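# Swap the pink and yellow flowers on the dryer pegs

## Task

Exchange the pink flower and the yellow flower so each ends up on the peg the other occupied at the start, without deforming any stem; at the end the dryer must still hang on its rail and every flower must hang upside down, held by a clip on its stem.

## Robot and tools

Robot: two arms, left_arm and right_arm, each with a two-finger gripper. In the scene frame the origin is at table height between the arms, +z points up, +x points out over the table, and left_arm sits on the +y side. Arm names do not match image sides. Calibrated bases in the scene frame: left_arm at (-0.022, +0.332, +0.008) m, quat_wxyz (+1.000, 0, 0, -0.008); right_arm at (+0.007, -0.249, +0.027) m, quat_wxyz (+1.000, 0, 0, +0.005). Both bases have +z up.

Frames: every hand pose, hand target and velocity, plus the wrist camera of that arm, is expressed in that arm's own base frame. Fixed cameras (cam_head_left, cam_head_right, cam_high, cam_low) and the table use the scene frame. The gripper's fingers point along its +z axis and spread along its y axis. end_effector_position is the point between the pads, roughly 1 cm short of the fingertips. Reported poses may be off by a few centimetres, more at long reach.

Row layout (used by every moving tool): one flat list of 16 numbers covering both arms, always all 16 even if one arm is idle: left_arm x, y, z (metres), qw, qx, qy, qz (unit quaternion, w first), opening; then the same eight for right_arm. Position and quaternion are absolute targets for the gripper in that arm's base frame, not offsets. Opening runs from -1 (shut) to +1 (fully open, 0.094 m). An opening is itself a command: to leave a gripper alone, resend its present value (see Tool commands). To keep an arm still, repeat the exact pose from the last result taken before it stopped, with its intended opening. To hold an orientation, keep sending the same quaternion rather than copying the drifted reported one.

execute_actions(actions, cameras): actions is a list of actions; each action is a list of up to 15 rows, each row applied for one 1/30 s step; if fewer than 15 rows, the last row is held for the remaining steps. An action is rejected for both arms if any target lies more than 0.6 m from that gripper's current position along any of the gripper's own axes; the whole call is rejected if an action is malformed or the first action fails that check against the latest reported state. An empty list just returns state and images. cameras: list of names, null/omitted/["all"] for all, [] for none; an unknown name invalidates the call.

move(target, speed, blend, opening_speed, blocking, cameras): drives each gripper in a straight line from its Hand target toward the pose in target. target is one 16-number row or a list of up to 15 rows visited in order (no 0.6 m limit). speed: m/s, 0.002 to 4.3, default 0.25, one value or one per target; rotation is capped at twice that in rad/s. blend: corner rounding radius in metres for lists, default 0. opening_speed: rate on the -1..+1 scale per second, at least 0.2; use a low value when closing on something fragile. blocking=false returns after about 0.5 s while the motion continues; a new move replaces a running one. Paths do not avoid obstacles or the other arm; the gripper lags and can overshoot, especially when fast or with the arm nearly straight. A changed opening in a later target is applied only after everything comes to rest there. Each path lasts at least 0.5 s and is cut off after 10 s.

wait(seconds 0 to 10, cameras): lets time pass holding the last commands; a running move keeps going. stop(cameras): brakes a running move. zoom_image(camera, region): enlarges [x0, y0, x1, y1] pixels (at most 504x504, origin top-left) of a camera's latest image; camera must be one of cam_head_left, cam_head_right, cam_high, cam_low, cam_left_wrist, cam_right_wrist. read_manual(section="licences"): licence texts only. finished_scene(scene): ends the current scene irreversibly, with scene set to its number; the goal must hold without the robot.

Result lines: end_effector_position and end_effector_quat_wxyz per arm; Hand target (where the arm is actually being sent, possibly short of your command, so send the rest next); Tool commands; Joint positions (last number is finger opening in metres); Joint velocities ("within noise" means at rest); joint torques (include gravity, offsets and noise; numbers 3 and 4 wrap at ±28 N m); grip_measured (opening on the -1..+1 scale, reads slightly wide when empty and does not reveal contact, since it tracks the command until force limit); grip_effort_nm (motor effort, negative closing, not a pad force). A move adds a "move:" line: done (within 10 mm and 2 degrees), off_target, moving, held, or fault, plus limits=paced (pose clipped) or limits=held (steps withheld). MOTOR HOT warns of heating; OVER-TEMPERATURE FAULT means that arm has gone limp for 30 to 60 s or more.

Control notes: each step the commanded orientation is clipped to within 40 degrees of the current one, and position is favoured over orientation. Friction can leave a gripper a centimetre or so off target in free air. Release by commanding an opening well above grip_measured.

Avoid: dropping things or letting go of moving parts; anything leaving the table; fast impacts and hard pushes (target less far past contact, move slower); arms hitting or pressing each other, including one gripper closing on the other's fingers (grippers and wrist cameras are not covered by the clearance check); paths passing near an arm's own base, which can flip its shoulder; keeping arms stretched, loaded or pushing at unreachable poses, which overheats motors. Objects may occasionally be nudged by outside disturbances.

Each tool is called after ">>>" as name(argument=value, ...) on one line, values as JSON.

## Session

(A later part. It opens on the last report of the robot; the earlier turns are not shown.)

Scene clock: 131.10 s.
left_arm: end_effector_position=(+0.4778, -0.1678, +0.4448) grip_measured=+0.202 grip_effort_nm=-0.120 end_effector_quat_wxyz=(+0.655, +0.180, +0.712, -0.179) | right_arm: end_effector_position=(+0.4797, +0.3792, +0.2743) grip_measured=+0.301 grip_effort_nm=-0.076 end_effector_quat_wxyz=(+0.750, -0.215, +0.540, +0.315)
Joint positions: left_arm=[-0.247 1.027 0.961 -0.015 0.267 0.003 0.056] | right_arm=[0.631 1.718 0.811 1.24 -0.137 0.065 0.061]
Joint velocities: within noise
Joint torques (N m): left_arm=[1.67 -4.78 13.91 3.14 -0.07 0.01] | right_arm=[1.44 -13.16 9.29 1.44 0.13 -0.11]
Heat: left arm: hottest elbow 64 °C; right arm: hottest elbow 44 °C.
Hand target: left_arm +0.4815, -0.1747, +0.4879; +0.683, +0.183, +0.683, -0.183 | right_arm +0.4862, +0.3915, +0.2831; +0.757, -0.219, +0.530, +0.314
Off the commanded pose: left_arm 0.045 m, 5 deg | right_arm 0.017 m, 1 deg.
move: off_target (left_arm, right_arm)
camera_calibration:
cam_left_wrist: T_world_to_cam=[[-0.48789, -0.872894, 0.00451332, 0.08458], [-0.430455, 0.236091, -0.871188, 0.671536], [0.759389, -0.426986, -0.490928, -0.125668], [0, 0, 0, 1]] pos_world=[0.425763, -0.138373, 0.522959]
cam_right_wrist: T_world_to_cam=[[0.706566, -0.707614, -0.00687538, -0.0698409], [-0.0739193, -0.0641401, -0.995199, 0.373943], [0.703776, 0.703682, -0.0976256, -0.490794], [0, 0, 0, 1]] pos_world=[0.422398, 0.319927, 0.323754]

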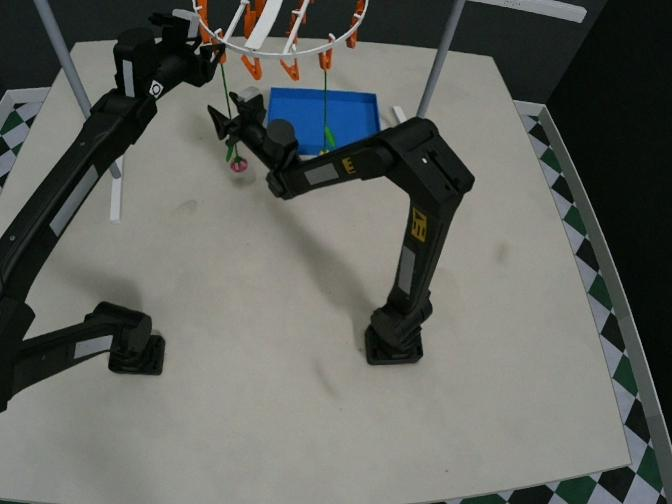

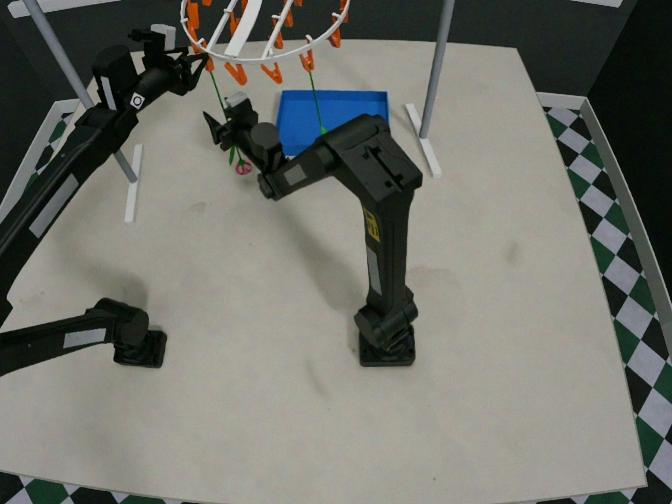

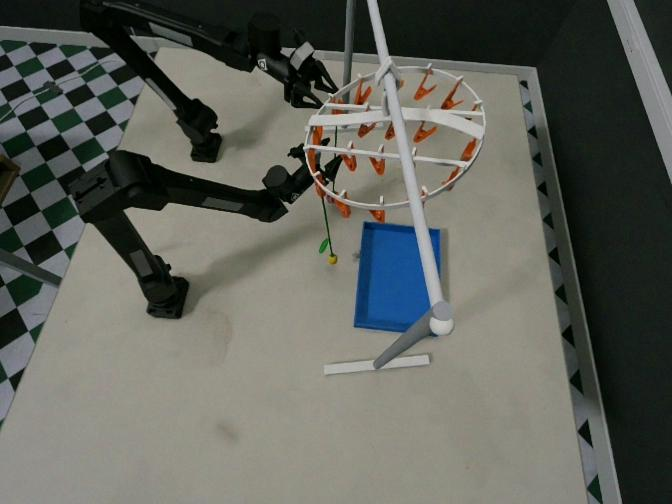

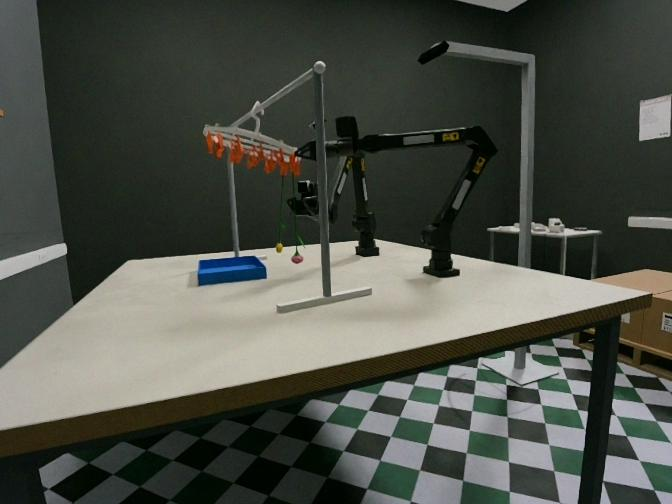

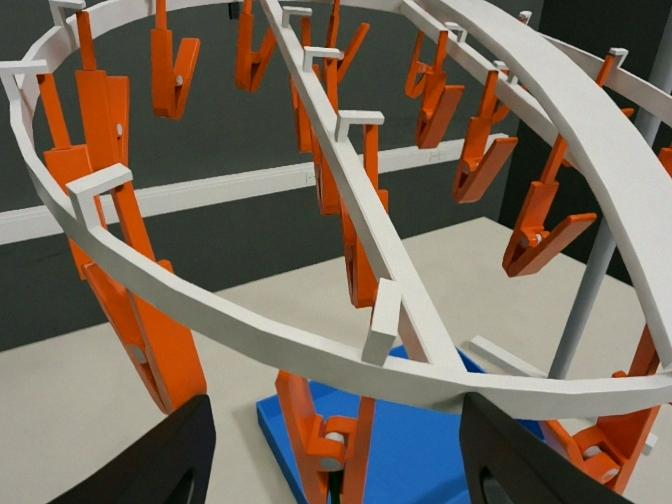

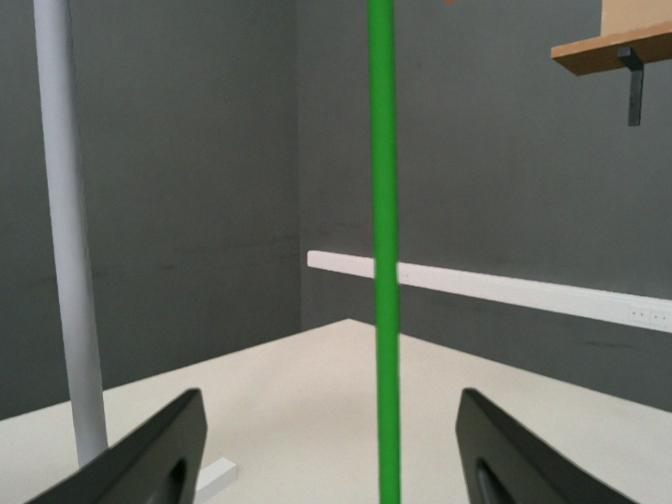

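>>> execute_actions(actions=[], cameras=["cam_left_wrist","cam_right_wrist","cam_low"])

>>> zoom_image(camera="cam_low", region=[190, 80, 390, 280])

Scene clock: 134.50 s.
left_arm: end_effector_position=(+0.4778, -0.1678, +0.4448) grip_measured=+0.202 grip_effort_nm=-0.125 end_effector_quat_wxyz=(+0.655, +0.180, +0.712, -0.179) | right_arm: end_effector_position=(+0.4797, +0.3792, +0.2741) grip_measured=+0.301 grip_effort_nm=-0.081 end_effector_quat_wxyz=(+0.750, -0.215, +0.540, +0.315)
Joint positions: left_arm=[-0.247 1.027 0.961 -0.015 0.267 0.003 0.056] | right_arm=[0.631 1.718 0.811 1.24 -0.137 0.065 0.061]
Joint velocities: within noise
Joint torques (N m): left_arm=[1.67 -4.84 13.91 3.14 -0.06 0.02] | right_arm=[1.32 -13.16 9.31 1.54 0.12 -0.11]
Heat: left arm: hottest elbow 66 °C; right arm: hottest elbow 44 °C.
Hand target: left_arm +0.4815, -0.1747, +0.4879; +0.683, +0.183, +0.683, -0.183 | right_arm +0.4862, +0.3914, +0.2832; +0.757, -0.219, +0.530, +0.314
Tool commands: left_gripper/opening=+0.2 right_gripper/opening=+0.3
Off the commanded pose: left_arm 0.045 m, 5 deg | right_arm 0.017 m, 1 deg.
camera_calibration:
cam_left_wrist: T_world_to_cam=[[-0.48789, -0.872894, 0.00451332, 0.08458], [-0.430455, 0.236091, -0.871188, 0.671536], [0.759389, -0.426986, -0.490928, -0.125668], [0, 0, 0, 1]] pos_world=[0.425763, -0.138373, 0.522959]
cam_right_wrist: T_world_to_cam=[[0.706429, -0.707753, -0.00664065, -0.069745], [-0.0742639, -0.064788, -0.995132, 0.374181], [0.703877, 0.703483, -0.0983286, -0.490625], [0, 0, 0, 1]] pos_world=[0.422398, 0.320027, 0.323653]
Images, in order (width x height): cam_low 672x504, cam_left_wrist 672x504, cam_right_wrist 672x504.

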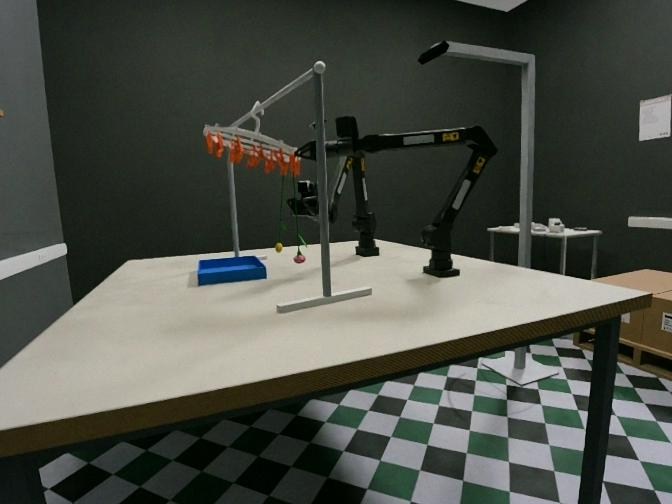

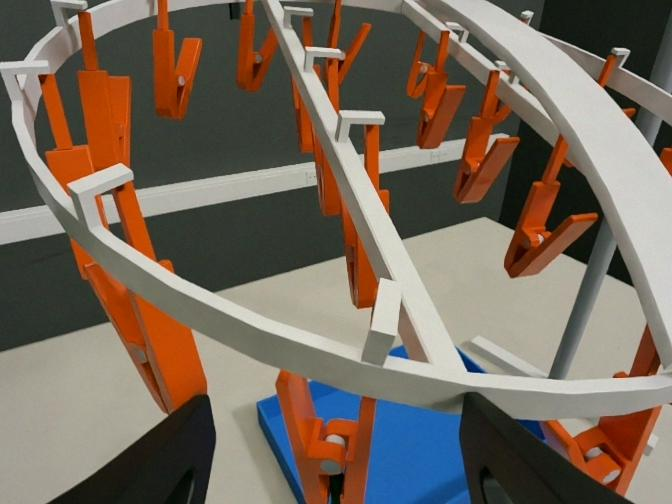

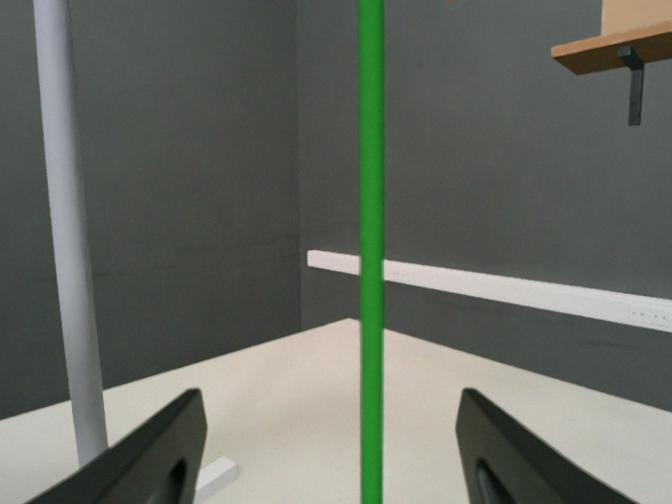

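Scaled by 2.520 from the camera's 672x504 image, which has a finer 960x720 frame.

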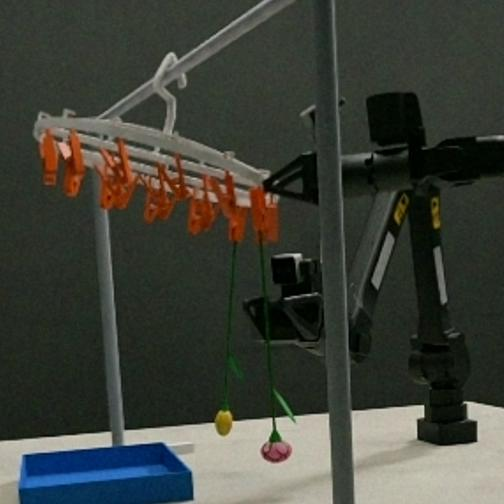

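>>> move(target=[0.459,-0.159,0.478,0.683,0.183,0.683,-0.183,0.1,0.487,0.392,0.283,0.757,-0.2195,0.53,0.3135,0.3], speed=0.05, cameras=["cam_left_wrist","cam_right_wrist"])

Scene clock: 143.07 s.
left_arm: end_effector_position=(+0.4605, -0.1648, +0.4672) grip_measured=+0.102 grip_effort_nm=-0.120 end_effector_quat_wxyz=(+0.671, +0.187, +0.694, -0.185) | right_arm: end_effector_position=(+0.4798, +0.3793, +0.2739) grip_measured=+0.301 grip_effort_nm=-0.076 end_effector_quat_wxyz=(+0.750, -0.215, +0.540, +0.315)
Joint positions: left_arm=[-0.242 0.976 0.958 -0.015 0.29 0.003 0.052] | right_arm=[0.631 1.718 0.811 1.24 -0.137 0.065 0.061]
Joint velocities: within noise
Joint torques (N m): left_arm=[3.43 -5.77 9.21 3.04 0.15 0.03] | right_arm=[1.44 -13.1 9.28 1.51 0.1 -0.11]
Heat: left arm: hottest elbow 69 °C; right arm: hottest elbow 44 °C.
Hand target: left_arm +0.4588, -0.1592, +0.4780; +0.683, +0.183, +0.683, -0.183 | right_arm +0.4863, +0.3914, +0.2830; +0.757, -0.219, +0.530, +0.314
Off the commanded pose: left_arm 0.012 m, 2 deg | right_arm 0.017 m, 1 deg.
move: off_target (left_arm, right_arm)
camera_calibration:
cam_left_wrist: T_world_to_cam=[[-0.503325, -0.864067, -0.00719289, 0.0926343], [-0.385402, 0.231934, -0.893125, 0.671657], [0.773388, -0.44676, -0.449752, -0.129142], [0, 0, 0, 1]] pos_world=[0.405361, -0.133434, 0.542458]
cam_right_wrist: T_world_to_cam=[[0.706471, -0.70771, -0.00671902, -0.069823], [-0.0745997, -0.0650217, -0.995091, 0.374192], [0.703799, 0.703505, -0.0987309, -0.490559], [0, 0, 0, 1]] pos_world=[0.422498, 0.320027, 0.323453]
Images, in order (width x height): cam_left_wrist 672x504, cam_right_wrist 672x504.

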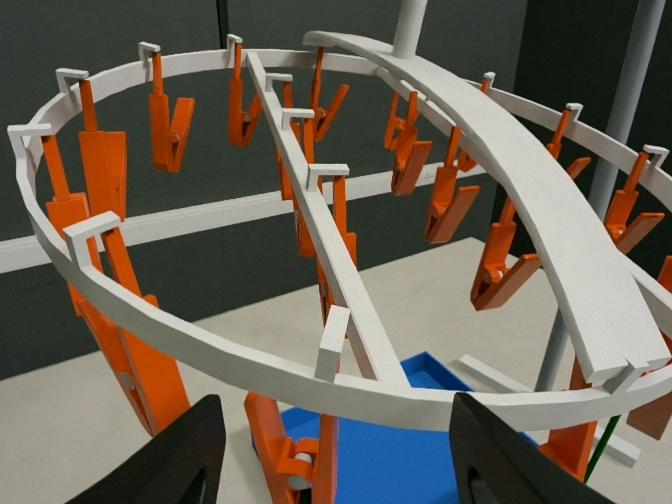

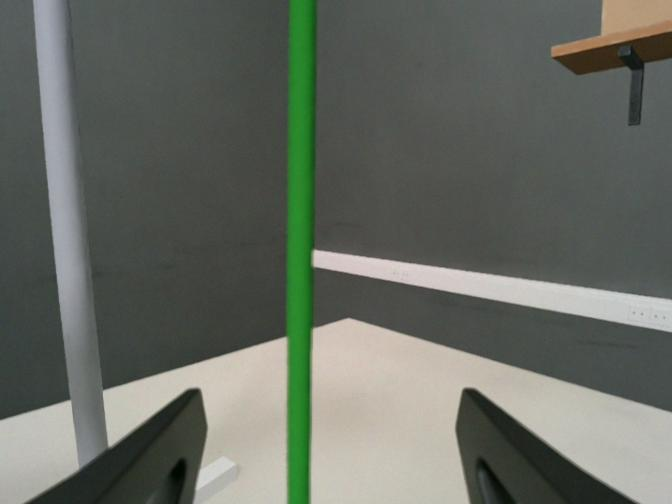

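>>> move(target=[0.425,-0.137,0.455,0.683,0.183,0.683,-0.183,0.1,0.487,0.392,0.283,0.757,-0.2195,0.53,0.3135,0.3], speed=0.06, cameras=["cam_left_wrist","cam_right_wrist","cam_low"])

Scene clock: 146.20 s.
left_arm: end_effector_position=(+0.4275, -0.1424, +0.4437) grip_measured=+0.102 grip_effort_nm=-0.125 end_effector_quat_wxyz=(+0.670, +0.186, +0.695, -0.186) | right_arm: end_effector_position=(+0.4798, +0.3793, +0.2739) grip_measured=+0.301 grip_effort_nm=-0.081 end_effector_quat_wxyz=(+0.750, -0.215, +0.540, +0.315)
Joint positions: left_arm=[-0.194 0.868 0.839 -0.008 0.338 0.003 0.052] | right_arm=[0.631 1.718 0.811 1.24 -0.137 0.065 0.061]
Joint velocities: within noise
Joint torques (N m): left_arm=[3.43 -4.6 9.11 3.06 0.16 0.02] | right_arm=[1.49 -13.16 9.24 1.51 0.12 -0.11]
Heat: left arm: hottest elbow 68 °C; right arm: hottest elbow 44 °C.
Hand target: left_arm +0.4249, -0.1371, +0.4548; +0.683, +0.183, +0.683, -0.183 | right_arm +0.4863, +0.3914, +0.2831; +0.757, -0.219, +0.530, +0.314
Off the commanded pose: left_arm 0.013 m, 2 deg | right_arm 0.017 m, 1 deg.
move: off_target (left_arm, right_arm)
camera_calibration:
cam_left_wrist: T_world_to_cam=[[-0.503012, -0.864267, -0.00473643, 0.0938977], [-0.38842, 0.230953, -0.892071, 0.633396], [0.772081, -0.446883, -0.45187, -0.102717], [0, 0, 0, 1]] pos_world=[0.372561, -0.111034, 0.519065]
cam_right_wrist: T_world_to_cam=[[0.706471, -0.70771, -0.00671902, -0.069823], [-0.0745997, -0.0650217, -0.995091, 0.374192], [0.703799, 0.703505, -0.0987309, -0.490559], [0, 0, 0, 1]] pos_world=[0.422498, 0.320027, 0.323453]
Images, in order (width x height): cam_low 672x504, cam_left_wrist 672x504, cam_right_wrist 672x504.

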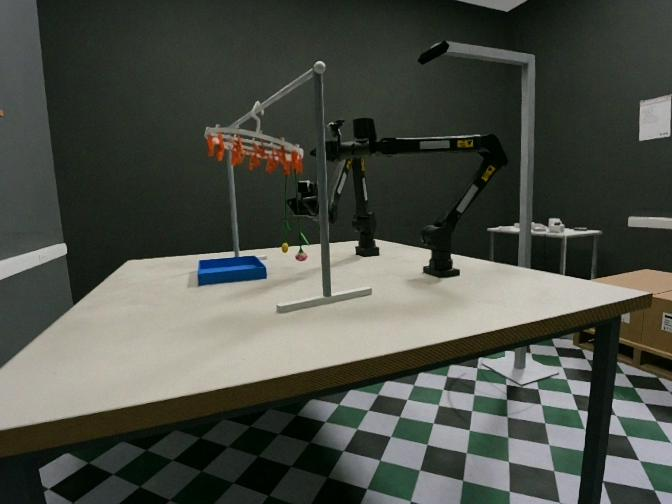

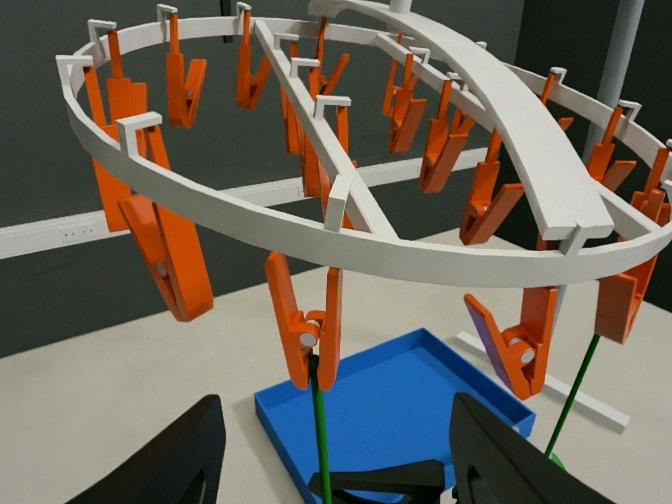

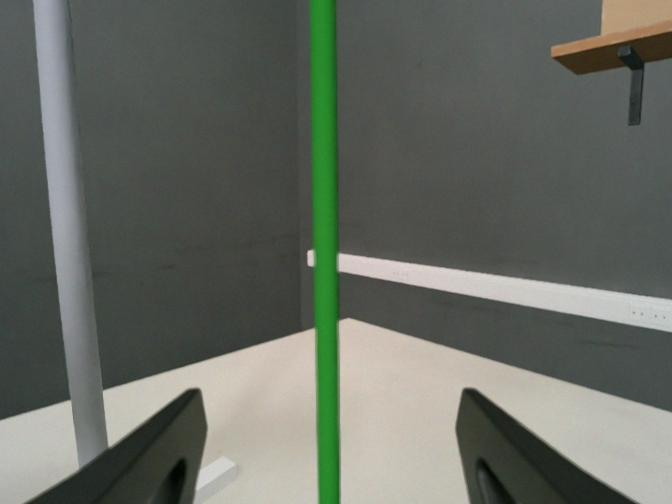

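>>> move(target=[0.43,-0.134,0.465,0.8365,0.1294,0.4830,-0.2241,0.1,0.487,0.392,0.283,0.757,-0.2195,0.53,0.3135,0.3], speed=0.08, cameras=["cam_left_wrist","cam_right_wrist"])

Scene clock: 160.27 s.
left_arm: end_effector_position=(+0.4287, -0.1334, +0.4651) grip_measured=+0.102 grip_effort_nm=-0.120 end_effector_quat_wxyz=(+0.835, +0.133, +0.487, -0.220) | right_arm: end_effector_position=(+0.4798, +0.3793, +0.2739) grip_measured=+0.301 grip_effort_nm=-0.076 end_effector_quat_wxyz=(+0.750, -0.215, +0.540, +0.315)
Joint positions: left_arm=[-0.192 1.041 0.641 0.938 0.287 -0.159 0.052] | right_arm=[0.631 1.718 0.811 1.24 -0.137 0.065 0.061]
Joint velocities: within noise
Joint torques (N m): left_arm=[2.43 -3.84 8.16 2.45 -0.16 -0.06] | right_arm=[1.38 -13.16 9.32 1.54 0.12 -0.1]
Heat: left arm: hottest elbow 64 °C; right arm: hottest elbow 45 °C.
Hand target: left_arm +0.4300, -0.1340, +0.4650; +0.836, +0.129, +0.483, -0.224 | right_arm +0.4863, +0.3914, +0.2831; +0.757, -0.219, +0.530, +0.314
Off the commanded pose: left_arm 0.001 m, 1 deg | right_arm 0.017 m, 1 deg.
move: off_target (right_arm)
camera_calibration:
cam_left_wrist: T_world_to_cam=[[-0.486353, -0.873607, -0.0164891, 0.099509], [0.076944, -0.0240228, -0.996746, 0.466103], [0.870368, -0.486039, 0.0789023, -0.384147], [0, 0, 0, 1]] pos_world=[0.346881, -0.0885813, 0.496537]
cam_right_wrist: T_world_to_cam=[[0.706471, -0.70771, -0.00671902, -0.069823], [-0.0745997, -0.0650217, -0.995091, 0.374192], [0.703799, 0.703505, -0.0987309, -0.490559], [0, 0, 0, 1]] pos_world=[0.422498, 0.320027, 0.323453]
Images, in order (width x height): cam_left_wrist 672x504, cam_right_wrist 672x504.

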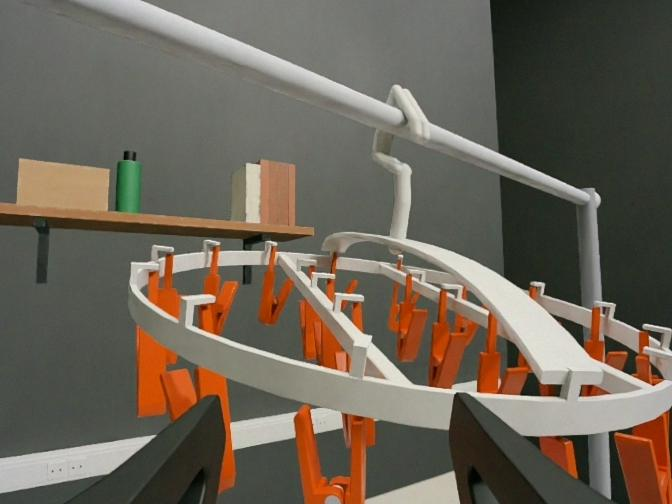

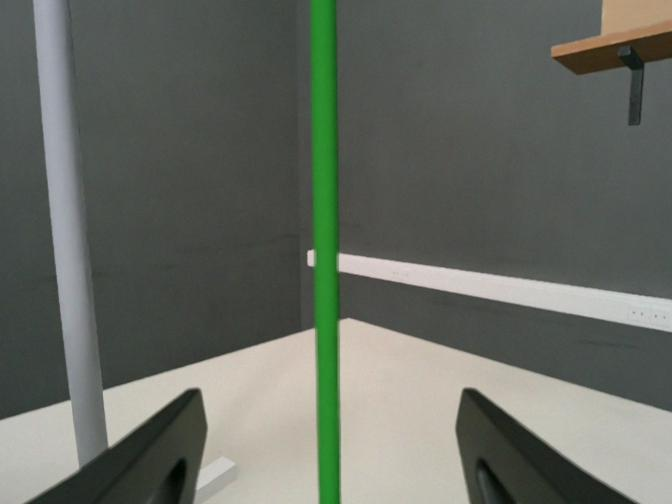

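>>> move(target=[0.445,-0.143,0.44,0.8365,0.1294,0.4830,-0.2241,0.1,0.487,0.392,0.283,0.757,-0.2195,0.53,0.3135,0.3], speed=0.06, cameras=["cam_left_wrist","cam_right_wrist","cam_low"])

>>> zoom_image(camera="cam_low", region=[240, 100, 380, 220])

Scene clock: 165.63 s.
left_arm: end_effector_position=(+0.4457, -0.1379, +0.4391) grip_measured=+0.102 grip_effort_nm=-0.125 end_effector_quat_wxyz=(+0.834, +0.127, +0.489, -0.220) | right_arm: end_effector_position=(+0.4798, +0.3793, +0.2739) grip_measured=+0.301 grip_effort_nm=-0.071 end_effector_quat_wxyz=(+0.750, -0.215, +0.540, +0.315)
Joint positions: left_arm=[-0.2 1.134 0.629 1.038 0.272 -0.16 0.052] | right_arm=[0.631 1.718 0.811 1.24 -0.137 0.065 0.061]
Joint velocities: within noise
Joint torques (N m): left_arm=[1.61 -4.78 7.9 2.54 -0.15 0.06] | right_arm=[1.32 -13.22 9.32 1.55 0.11 -0.11]
Heat: left arm: hottest elbow 64 °C; right arm: hottest elbow 45 °C.
Hand target: left_arm +0.4450, -0.1430, +0.4399; +0.836, +0.129, +0.483, -0.224 | right_arm +0.4863, +0.3914, +0.2831; +0.757, -0.219, +0.530, +0.314
Off the commanded pose: left_arm 0.005 m, 1 deg | right_arm 0.017 m, 1 deg.
move: off_target (right_arm)
camera_calibration:
cam_left_wrist: T_world_to_cam=[[-0.482023, -0.876133, -0.00669036, 0.0968523], [0.0703626, -0.0310979, -0.997037, 0.440844], [0.873329, -0.481066, 0.0766369, -0.398829], [0, 0, 0, 1]] pos_world=[0.363975, -0.0932982, 0.47075]
cam_right_wrist: T_world_to_cam=[[0.706471, -0.70771, -0.00671902, -0.069823], [-0.0745997, -0.0650217, -0.995091, 0.374192], [0.703799, 0.703505, -0.0987309, -0.490559], [0, 0, 0, 1]] pos_world=[0.422498, 0.320027, 0.323453]
Images, in order (width x height): cam_low 672x504, cam_left_wrist 672x504, cam_right_wrist 672x504.

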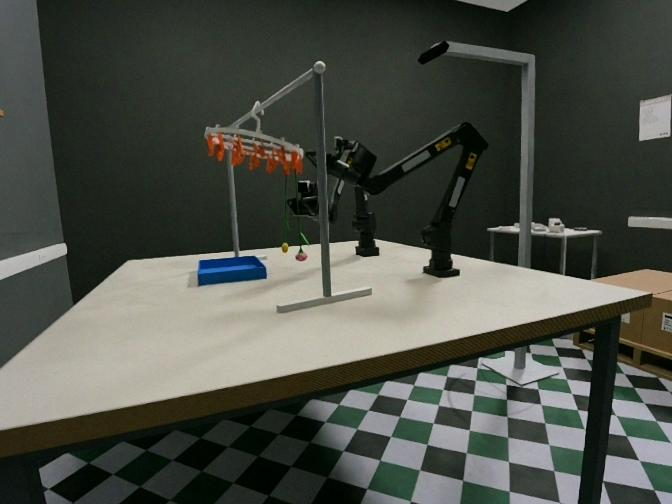

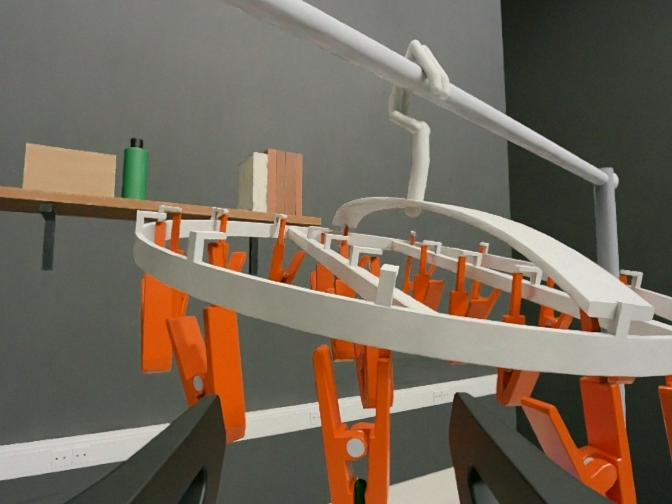

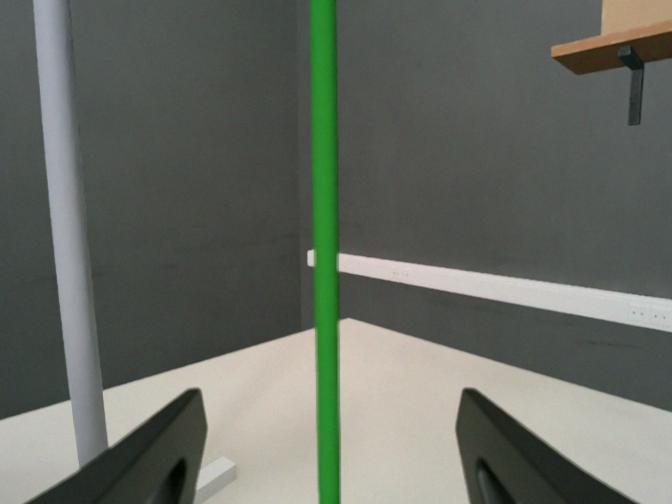

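Scaled by 3.600 from the camera's 672x504 image, which has a finer 960x720 frame.

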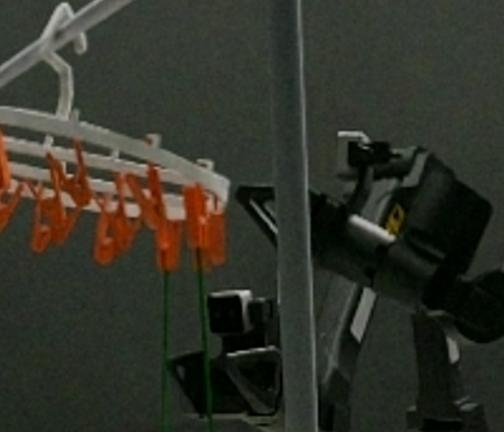

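>>> zoom_image(camera="cam_low", region=[270, 130, 330, 190])

>>> zoom_image(camera="cam_left_wrist", region=[230, 280, 480, 500])

Scaled by 8.400 from the camera's 672x504 image, which has a finer 960x720 frame.

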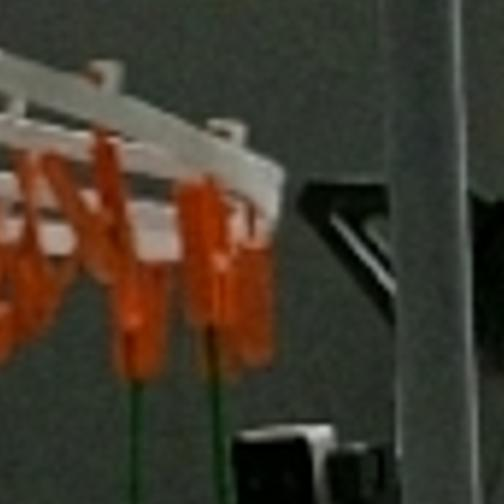

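Scaled by 2.016 from the camera's 672x504 image, which has a finer 960x720 frame.

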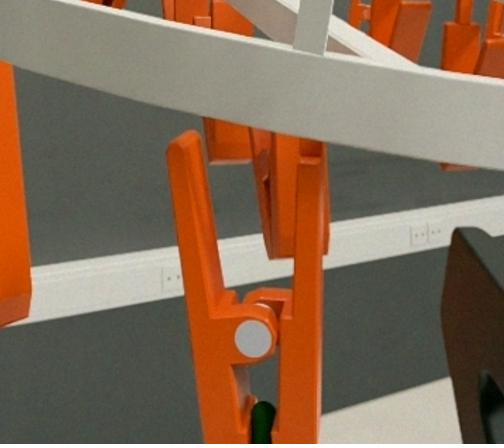

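>>> move(target=[0.4645,-0.1565,0.4405,0.8365,0.1294,0.4830,-0.2241,0.1,0.487,0.392,0.283,0.757,-0.2195,0.53,0.3135,0.3], speed=0.05, cameras=["cam_left_wrist","cam_right_wrist"])

Scene clock: 202.47 s.
left_arm: end_effector_position=(+0.4601, -0.1500, +0.4141) grip_measured=+0.102 grip_effort_nm=-0.120 end_effector_quat_wxyz=(+0.821, +0.124, +0.510, -0.225) | right_arm: end_effector_position=(+0.4798, +0.3793, +0.2739) grip_measured=+0.301 grip_effort_nm=-0.076 end_effector_quat_wxyz=(+0.750, -0.215, +0.540, +0.315)
Joint positions: left_arm=[-0.227 1.196 0.629 1.049 0.249 -0.156 0.052] | right_arm=[0.631 1.718 0.811 1.24 -0.137 0.065 0.061]
Joint velocities: within noise
Joint torques (N m): left_arm=[1.73 -5.42 10.96 2.55 -0.13 0.18] | right_arm=[1.44 -13.22 9.26 1.52 0.11 -0.11]
Heat: left arm: hottest elbow 61 °C; right arm: hottest elbow 45 °C.
Hand target: left_arm +0.4630, -0.1560, +0.4400; +0.836, +0.129, +0.483, -0.224 | right_arm +0.4863, +0.3914, +0.2831; +0.757, -0.219, +0.530, +0.314
Off the commanded pose: left_arm 0.028 m, 4 deg | right_arm 0.017 m, 1 deg.
move: off_target (left_arm, right_arm)
camera_calibration:
cam_left_wrist: T_world_to_cam=[[-0.486072, -0.873789, 0.0150654, 0.0862189], [0.0203737, -0.0285644, -0.999384, 0.438822], [0.873681, -0.485466, 0.0316867, -0.39747], [0, 0, 0, 1]] pos_world=[0.38023, -0.105086, 0.449848]
cam_right_wrist: T_world_to_cam=[[0.706471, -0.70771, -0.00671902, -0.069823], [-0.0745997, -0.0650217, -0.995091, 0.374192], [0.703799, 0.703505, -0.0987309, -0.490559], [0, 0, 0, 1]] pos_world=[0.422498, 0.320027, 0.323453]
Images, in order (width x height): cam_left_wrist 672x504, cam_right_wrist 672x504.

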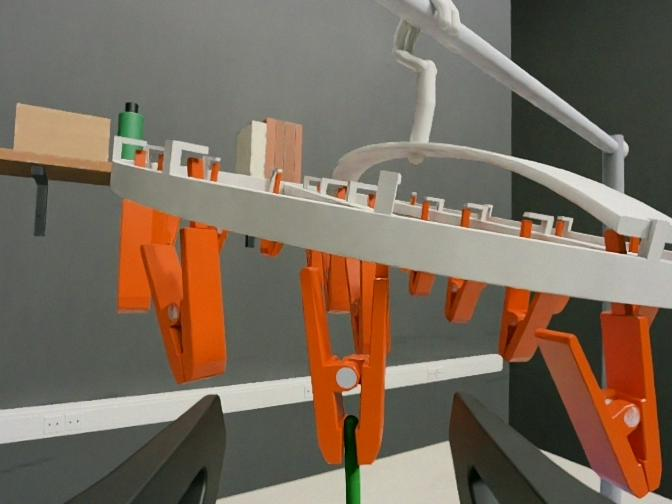

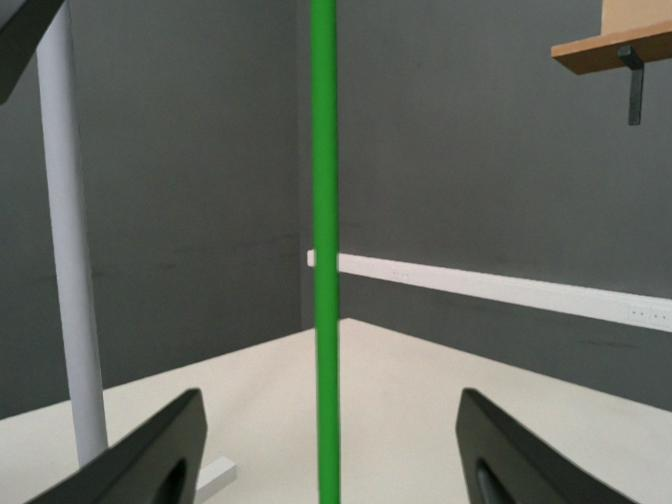

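>>> move(target=[0.463,-0.160,0.472,0.8365,0.1294,0.4830,-0.2241,0.1,0.487,0.392,0.283,0.757,-0.2195,0.53,0.3135,0.3], speed=0.05, cameras=["cam_left_wrist"])

Scene clock: 206.00 s.
left_arm: end_effector_position=(+0.4620, -0.1539, +0.4361) grip_measured=+0.102 grip_effort_nm=-0.125 end_effector_quat_wxyz=(+0.821, +0.124, +0.510, -0.224) | right_arm: end_effector_position=(+0.4798, +0.3793, +0.2739) grip_measured=+0.301 grip_effort_nm=-0.081 end_effector_quat_wxyz=(+0.750, -0.215, +0.540, +0.315)
Joint positions: left_arm=[-0.237 1.165 0.673 0.974 0.24 -0.15 0.052] | right_arm=[0.631 1.718 0.811 1.24 -0.137 0.065 0.061]
Joint velocities: within noise
Joint torques (N m): left_arm=[1.73 -6.89 11.88 1.28 -0.13 0.16] | right_arm=[1.38 -13.33 9.31 1.54 0.11 -0.11]
Heat: left arm: hottest elbow 61 °C; right arm: hottest elbow 45 °C.
Hand target: left_arm +0.4609, -0.1591, +0.4712; +0.837, +0.129, +0.483, -0.224 | right_arm +0.4863, +0.3914, +0.2831; +0.757, -0.219, +0.530, +0.314
Off the commanded pose: left_arm 0.036 m, 4 deg | right_arm 0.017 m, 1 deg.
move: off_target (left_arm, right_arm)
camera_calibration:
cam_left_wrist: T_world_to_cam=[[-0.485392, -0.87418, 0.0142718, 0.0834743], [0.0211372, -0.0280523, -0.999383, 0.46042], [0.874041, -0.48479, 0.0320941, -0.401977], [0, 0, 0, 1]] pos_world=[0.382131, -0.108987, 0.471846]
Images, in order (width x height): cam_left_wrist 672x504.

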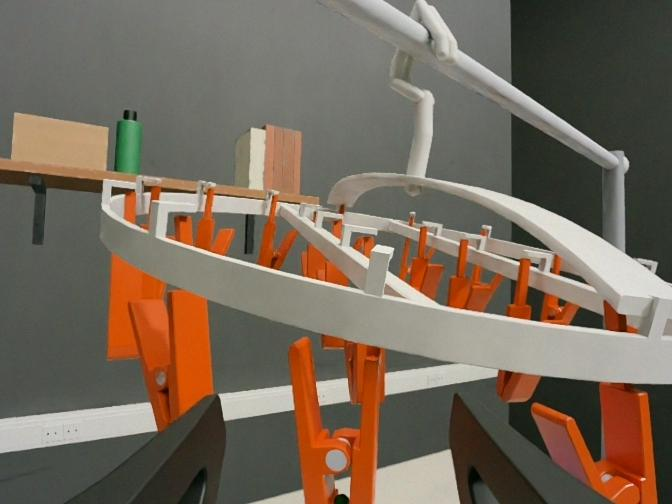

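>>> move(target=[0.4795,-0.1695,0.474,0.8365,0.1294,0.4830,-0.2241,0.1,0.487,0.392,0.283,0.757,-0.2195,0.53,0.3135,0.3], speed=0.04, cameras=["cam_left_wrist","cam_right_wrist","cam_low"])

>>> zoom_image(camera="cam_low", region=[260, 120, 350, 210])

Scene clock: 210.03 s.
left_arm: end_effector_position=(+0.4726, -0.1617, +0.4465) grip_measured=+0.102 grip_effort_nm=-0.125 end_effector_quat_wxyz=(+0.825, +0.125, +0.503, -0.224) | right_arm: end_effector_position=(+0.4798, +0.3793, +0.2739) grip_measured=+0.301 grip_effort_nm=-0.085 end_effector_quat_wxyz=(+0.750, -0.215, +0.540, +0.315)
Joint positions: left_arm=[-0.251 1.195 0.717 0.974 0.227 -0.143 0.052] | right_arm=[0.631 1.718 0.811 1.24 -0.137 0.065 0.061]
Joint velocities: within noise
Joint torques (N m): left_arm=[1.67 -5.71 12.07 1.46 -0.15 0.17] | right_arm=[1.38 -13.22 9.28 1.54 0.11 -0.11]
Heat: left arm: hottest elbow 62 °C; right arm: hottest elbow 45 °C.
Hand target: left_arm +0.4777, -0.1687, +0.4733; +0.837, +0.129, +0.483, -0.224 | right_arm +0.4863, +0.3914, +0.2831; +0.757, -0.219, +0.530, +0.314
Off the commanded pose: left_arm 0.029 m, 3 deg | right_arm 0.017 m, 1 deg.
move: off_target (left_arm, right_arm)
camera_calibration:
cam_left_wrist: T_world_to_cam=[[-0.485821, -0.874008, 0.00940557, 0.0839138], [0.0363686, -0.0309648, -0.998859, 0.462489], [0.873301, -0.484925, 0.0468297, -0.421615], [0, 0, 0, 1]] pos_world=[0.392144, -0.116789, 0.480916]
cam_right_wrist: T_world_to_cam=[[0.706471, -0.70771, -0.00671902, -0.069823], [-0.0745997, -0.0650217, -0.995091, 0.374192], [0.703799, 0.703505, -0.0987309, -0.490559], [0, 0, 0, 1]] pos_world=[0.422498, 0.320027, 0.323453]
Images, in order (width x height): cam_low 672x504, cam_left_wrist 672x504, cam_right_wrist 672x504.

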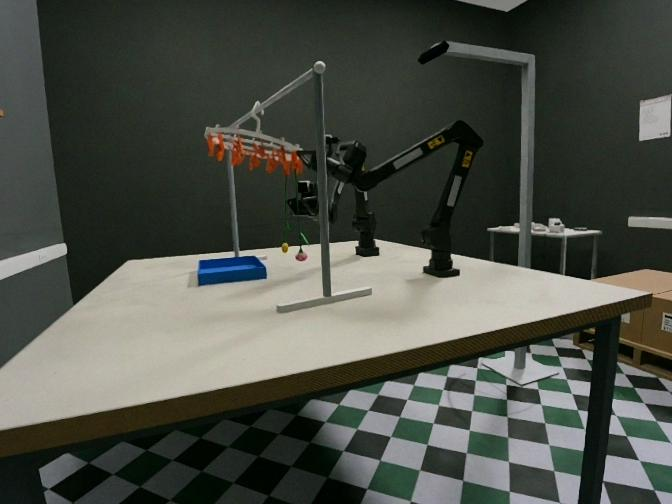

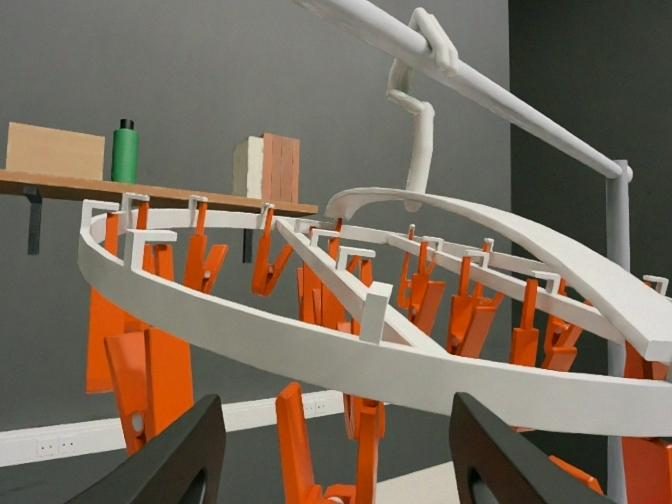

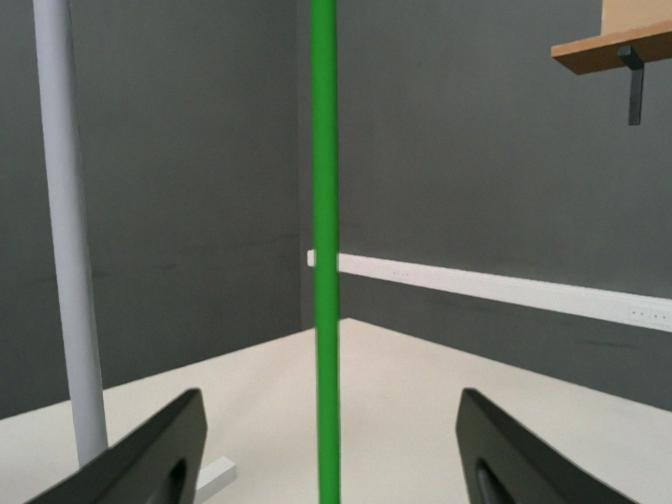

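Scaled by 5.600 from the camera's 672x504 image, which has a finer 960x720 frame.

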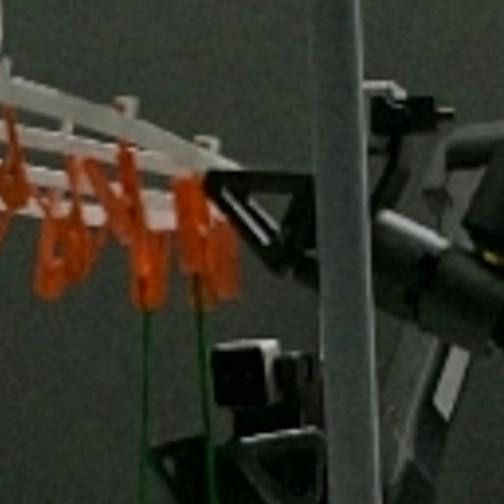

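>>> move(target=[0.4795,-0.1695,0.462,0.8365,0.1294,0.4830,-0.2241,0.1,0.487,0.392,0.283,0.757,-0.2195,0.53,0.3135,0.3], speed=0.04, cameras=["cam_left_wrist","cam_right_wrist"])

Scene clock: 213.47 s.
left_arm: end_effector_position=(+0.4767, -0.1629, +0.4405) grip_measured=+0.102 grip_effort_nm=-0.120 end_effector_quat_wxyz=(+0.824, +0.125, +0.506, -0.224) | right_arm: end_effector_position=(+0.4798, +0.3793, +0.2739) grip_measured=+0.301 grip_effort_nm=-0.071 end_effector_quat_wxyz=(+0.750, -0.215, +0.540, +0.315)
Joint positions: left_arm=[-0.252 1.213 0.717 0.985 0.227 -0.142 0.052] | right_arm=[0.631 1.718 0.811 1.24 -0.137 0.065 0.061]
Joint velocities: within noise
Joint torques (N m): left_arm=[1.67 -5.77 10.67 2.5 -0.12 0.17] | right_arm=[1.49 -13.27 9.31 1.57 0.11 -0.12]
Heat: left arm: hottest elbow 62 °C; right arm: hottest elbow 45 °C.
Hand target: left_arm +0.4785, -0.1691, +0.4615; +0.836, +0.129, +0.483, -0.224 | right_arm +0.4863, +0.3914, +0.2831; +0.757, -0.219, +0.530, +0.314
Off the commanded pose: left_arm 0.023 m, 3 deg | right_arm 0.017 m, 1 deg.
move: off_target (left_arm, right_arm)
camera_calibration:
cam_left_wrist: T_world_to_cam=[[-0.485525, -0.874159, 0.0105389, 0.0843302], [0.0303969, -0.0289284, -0.999119, 0.459545], [0.873694, -0.484777, 0.0406172, -0.422875], [0, 0, 0, 1]] pos_world=[0.396439, -0.117988, 0.475428]
cam_right_wrist: T_world_to_cam=[[0.706471, -0.70771, -0.00671902, -0.069823], [-0.0745997, -0.0650217, -0.995091, 0.374192], [0.703799, 0.703505, -0.0987309, -0.490559], [0, 0, 0, 1]] pos_world=[0.422498, 0.320027, 0.323453]
Images, in order (width x height): cam_left_wrist 672x504, cam_right_wrist 672x504.

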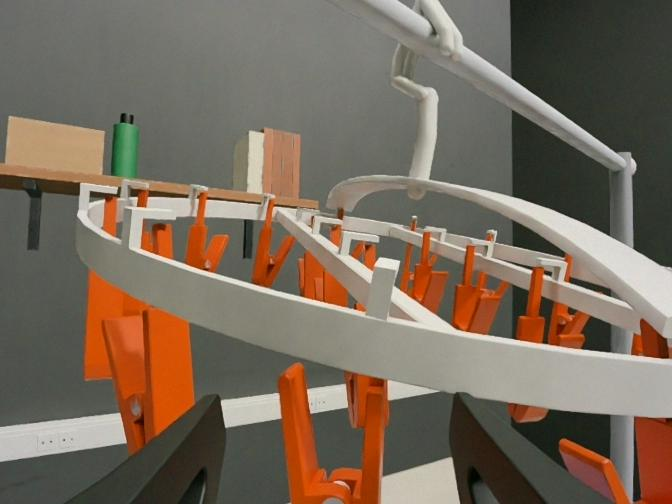

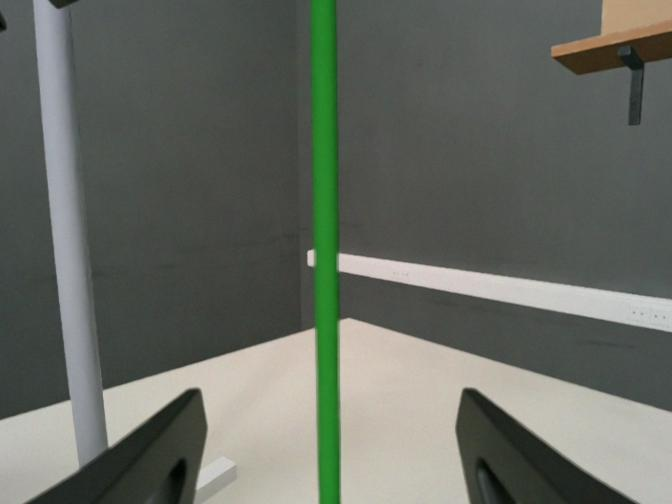

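>>> zoom_image(camera="cam_left_wrist", region=[230, 340, 480, 504])

Scaled by 2.016 from the camera's 672x504 image, which has a finer 960x720 frame.

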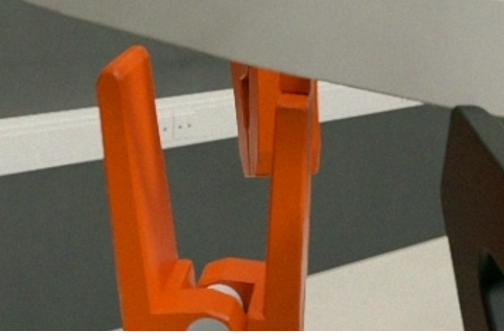

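>>> move(target=[0.481,-0.169,0.449,0.8365,0.1294,0.4830,-0.2241,0.1,0.487,0.392,0.283,0.757,-0.2195,0.53,0.3135,0.3], speed=0.04, cameras=["cam_left_wrist","cam_right_wrist"])

Scene clock: 227.93 s.
left_arm: end_effector_position=(+0.4793, -0.1636, +0.4376) grip_measured=+0.102 grip_effort_nm=-0.125 end_effector_quat_wxyz=(+0.828, +0.125, +0.498, -0.224) | right_arm: end_effector_position=(+0.4798, +0.3793, +0.2739) grip_measured=+0.301 grip_effort_nm=-0.076 end_effector_quat_wxyz=(+0.750, -0.215, +0.540, +0.315)
Joint positions: left_arm=[-0.252 1.238 0.717 1.028 0.227 -0.142 0.052] | right_arm=[0.631 1.718 0.811 1.24 -0.137 0.065 0.061]
Joint velocities: within noise
Joint torques (N m): left_arm=[1.9 -6.01 9.37 2.55 -0.05 0.15] | right_arm=[1.2 -13.1 9.28 1.5 0.11 -0.12]
Heat: left arm: hottest elbow 60 °C; right arm: hottest elbow 46 °C.
Hand target: left_arm +0.4806, -0.1688, +0.4489; +0.836, +0.129, +0.483, -0.224 | right_arm +0.4863, +0.3914, +0.2831; +0.757, -0.219, +0.530, +0.314
Off the commanded pose: left_arm 0.013 m, 2 deg | right_arm 0.017 m, 1 deg.
move: off_target (left_arm, right_arm)
camera_calibration:
cam_left_wrist: T_world_to_cam=[[-0.485628, -0.874145, 0.00597857, 0.0871054], [0.0477621, -0.0333618, -0.998301, 0.44721], [0.87286, -0.484518, 0.0579524, -0.432501], [0, 0, 0, 1]] pos_world=[0.398454, -0.118492, 0.470994]
cam_right_wrist: T_world_to_cam=[[0.706471, -0.70771, -0.00671902, -0.069823], [-0.0745997, -0.0650217, -0.995091, 0.374192], [0.703799, 0.703505, -0.0987309, -0.490559], [0, 0, 0, 1]] pos_world=[0.422498, 0.320027, 0.323453]
Images, in order (width x height): cam_left_wrist 672x504, cam_right_wrist 672x504.

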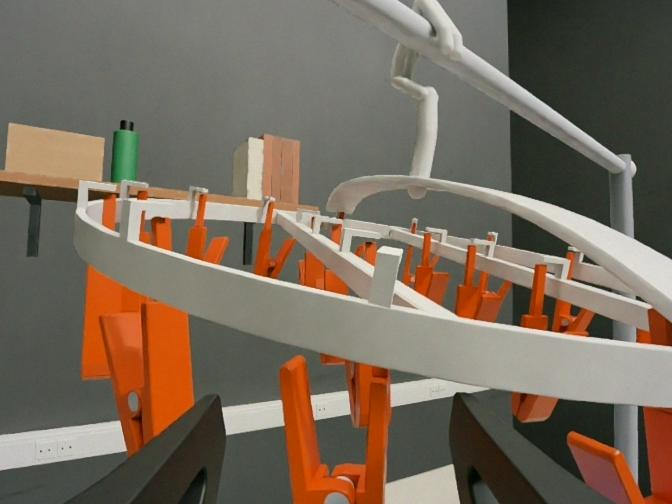

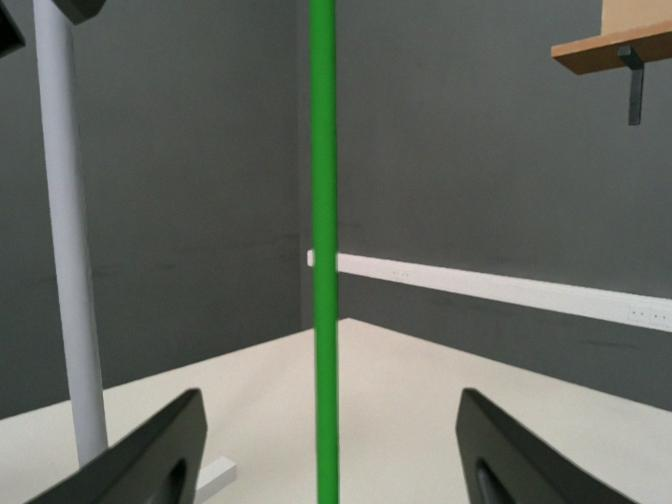

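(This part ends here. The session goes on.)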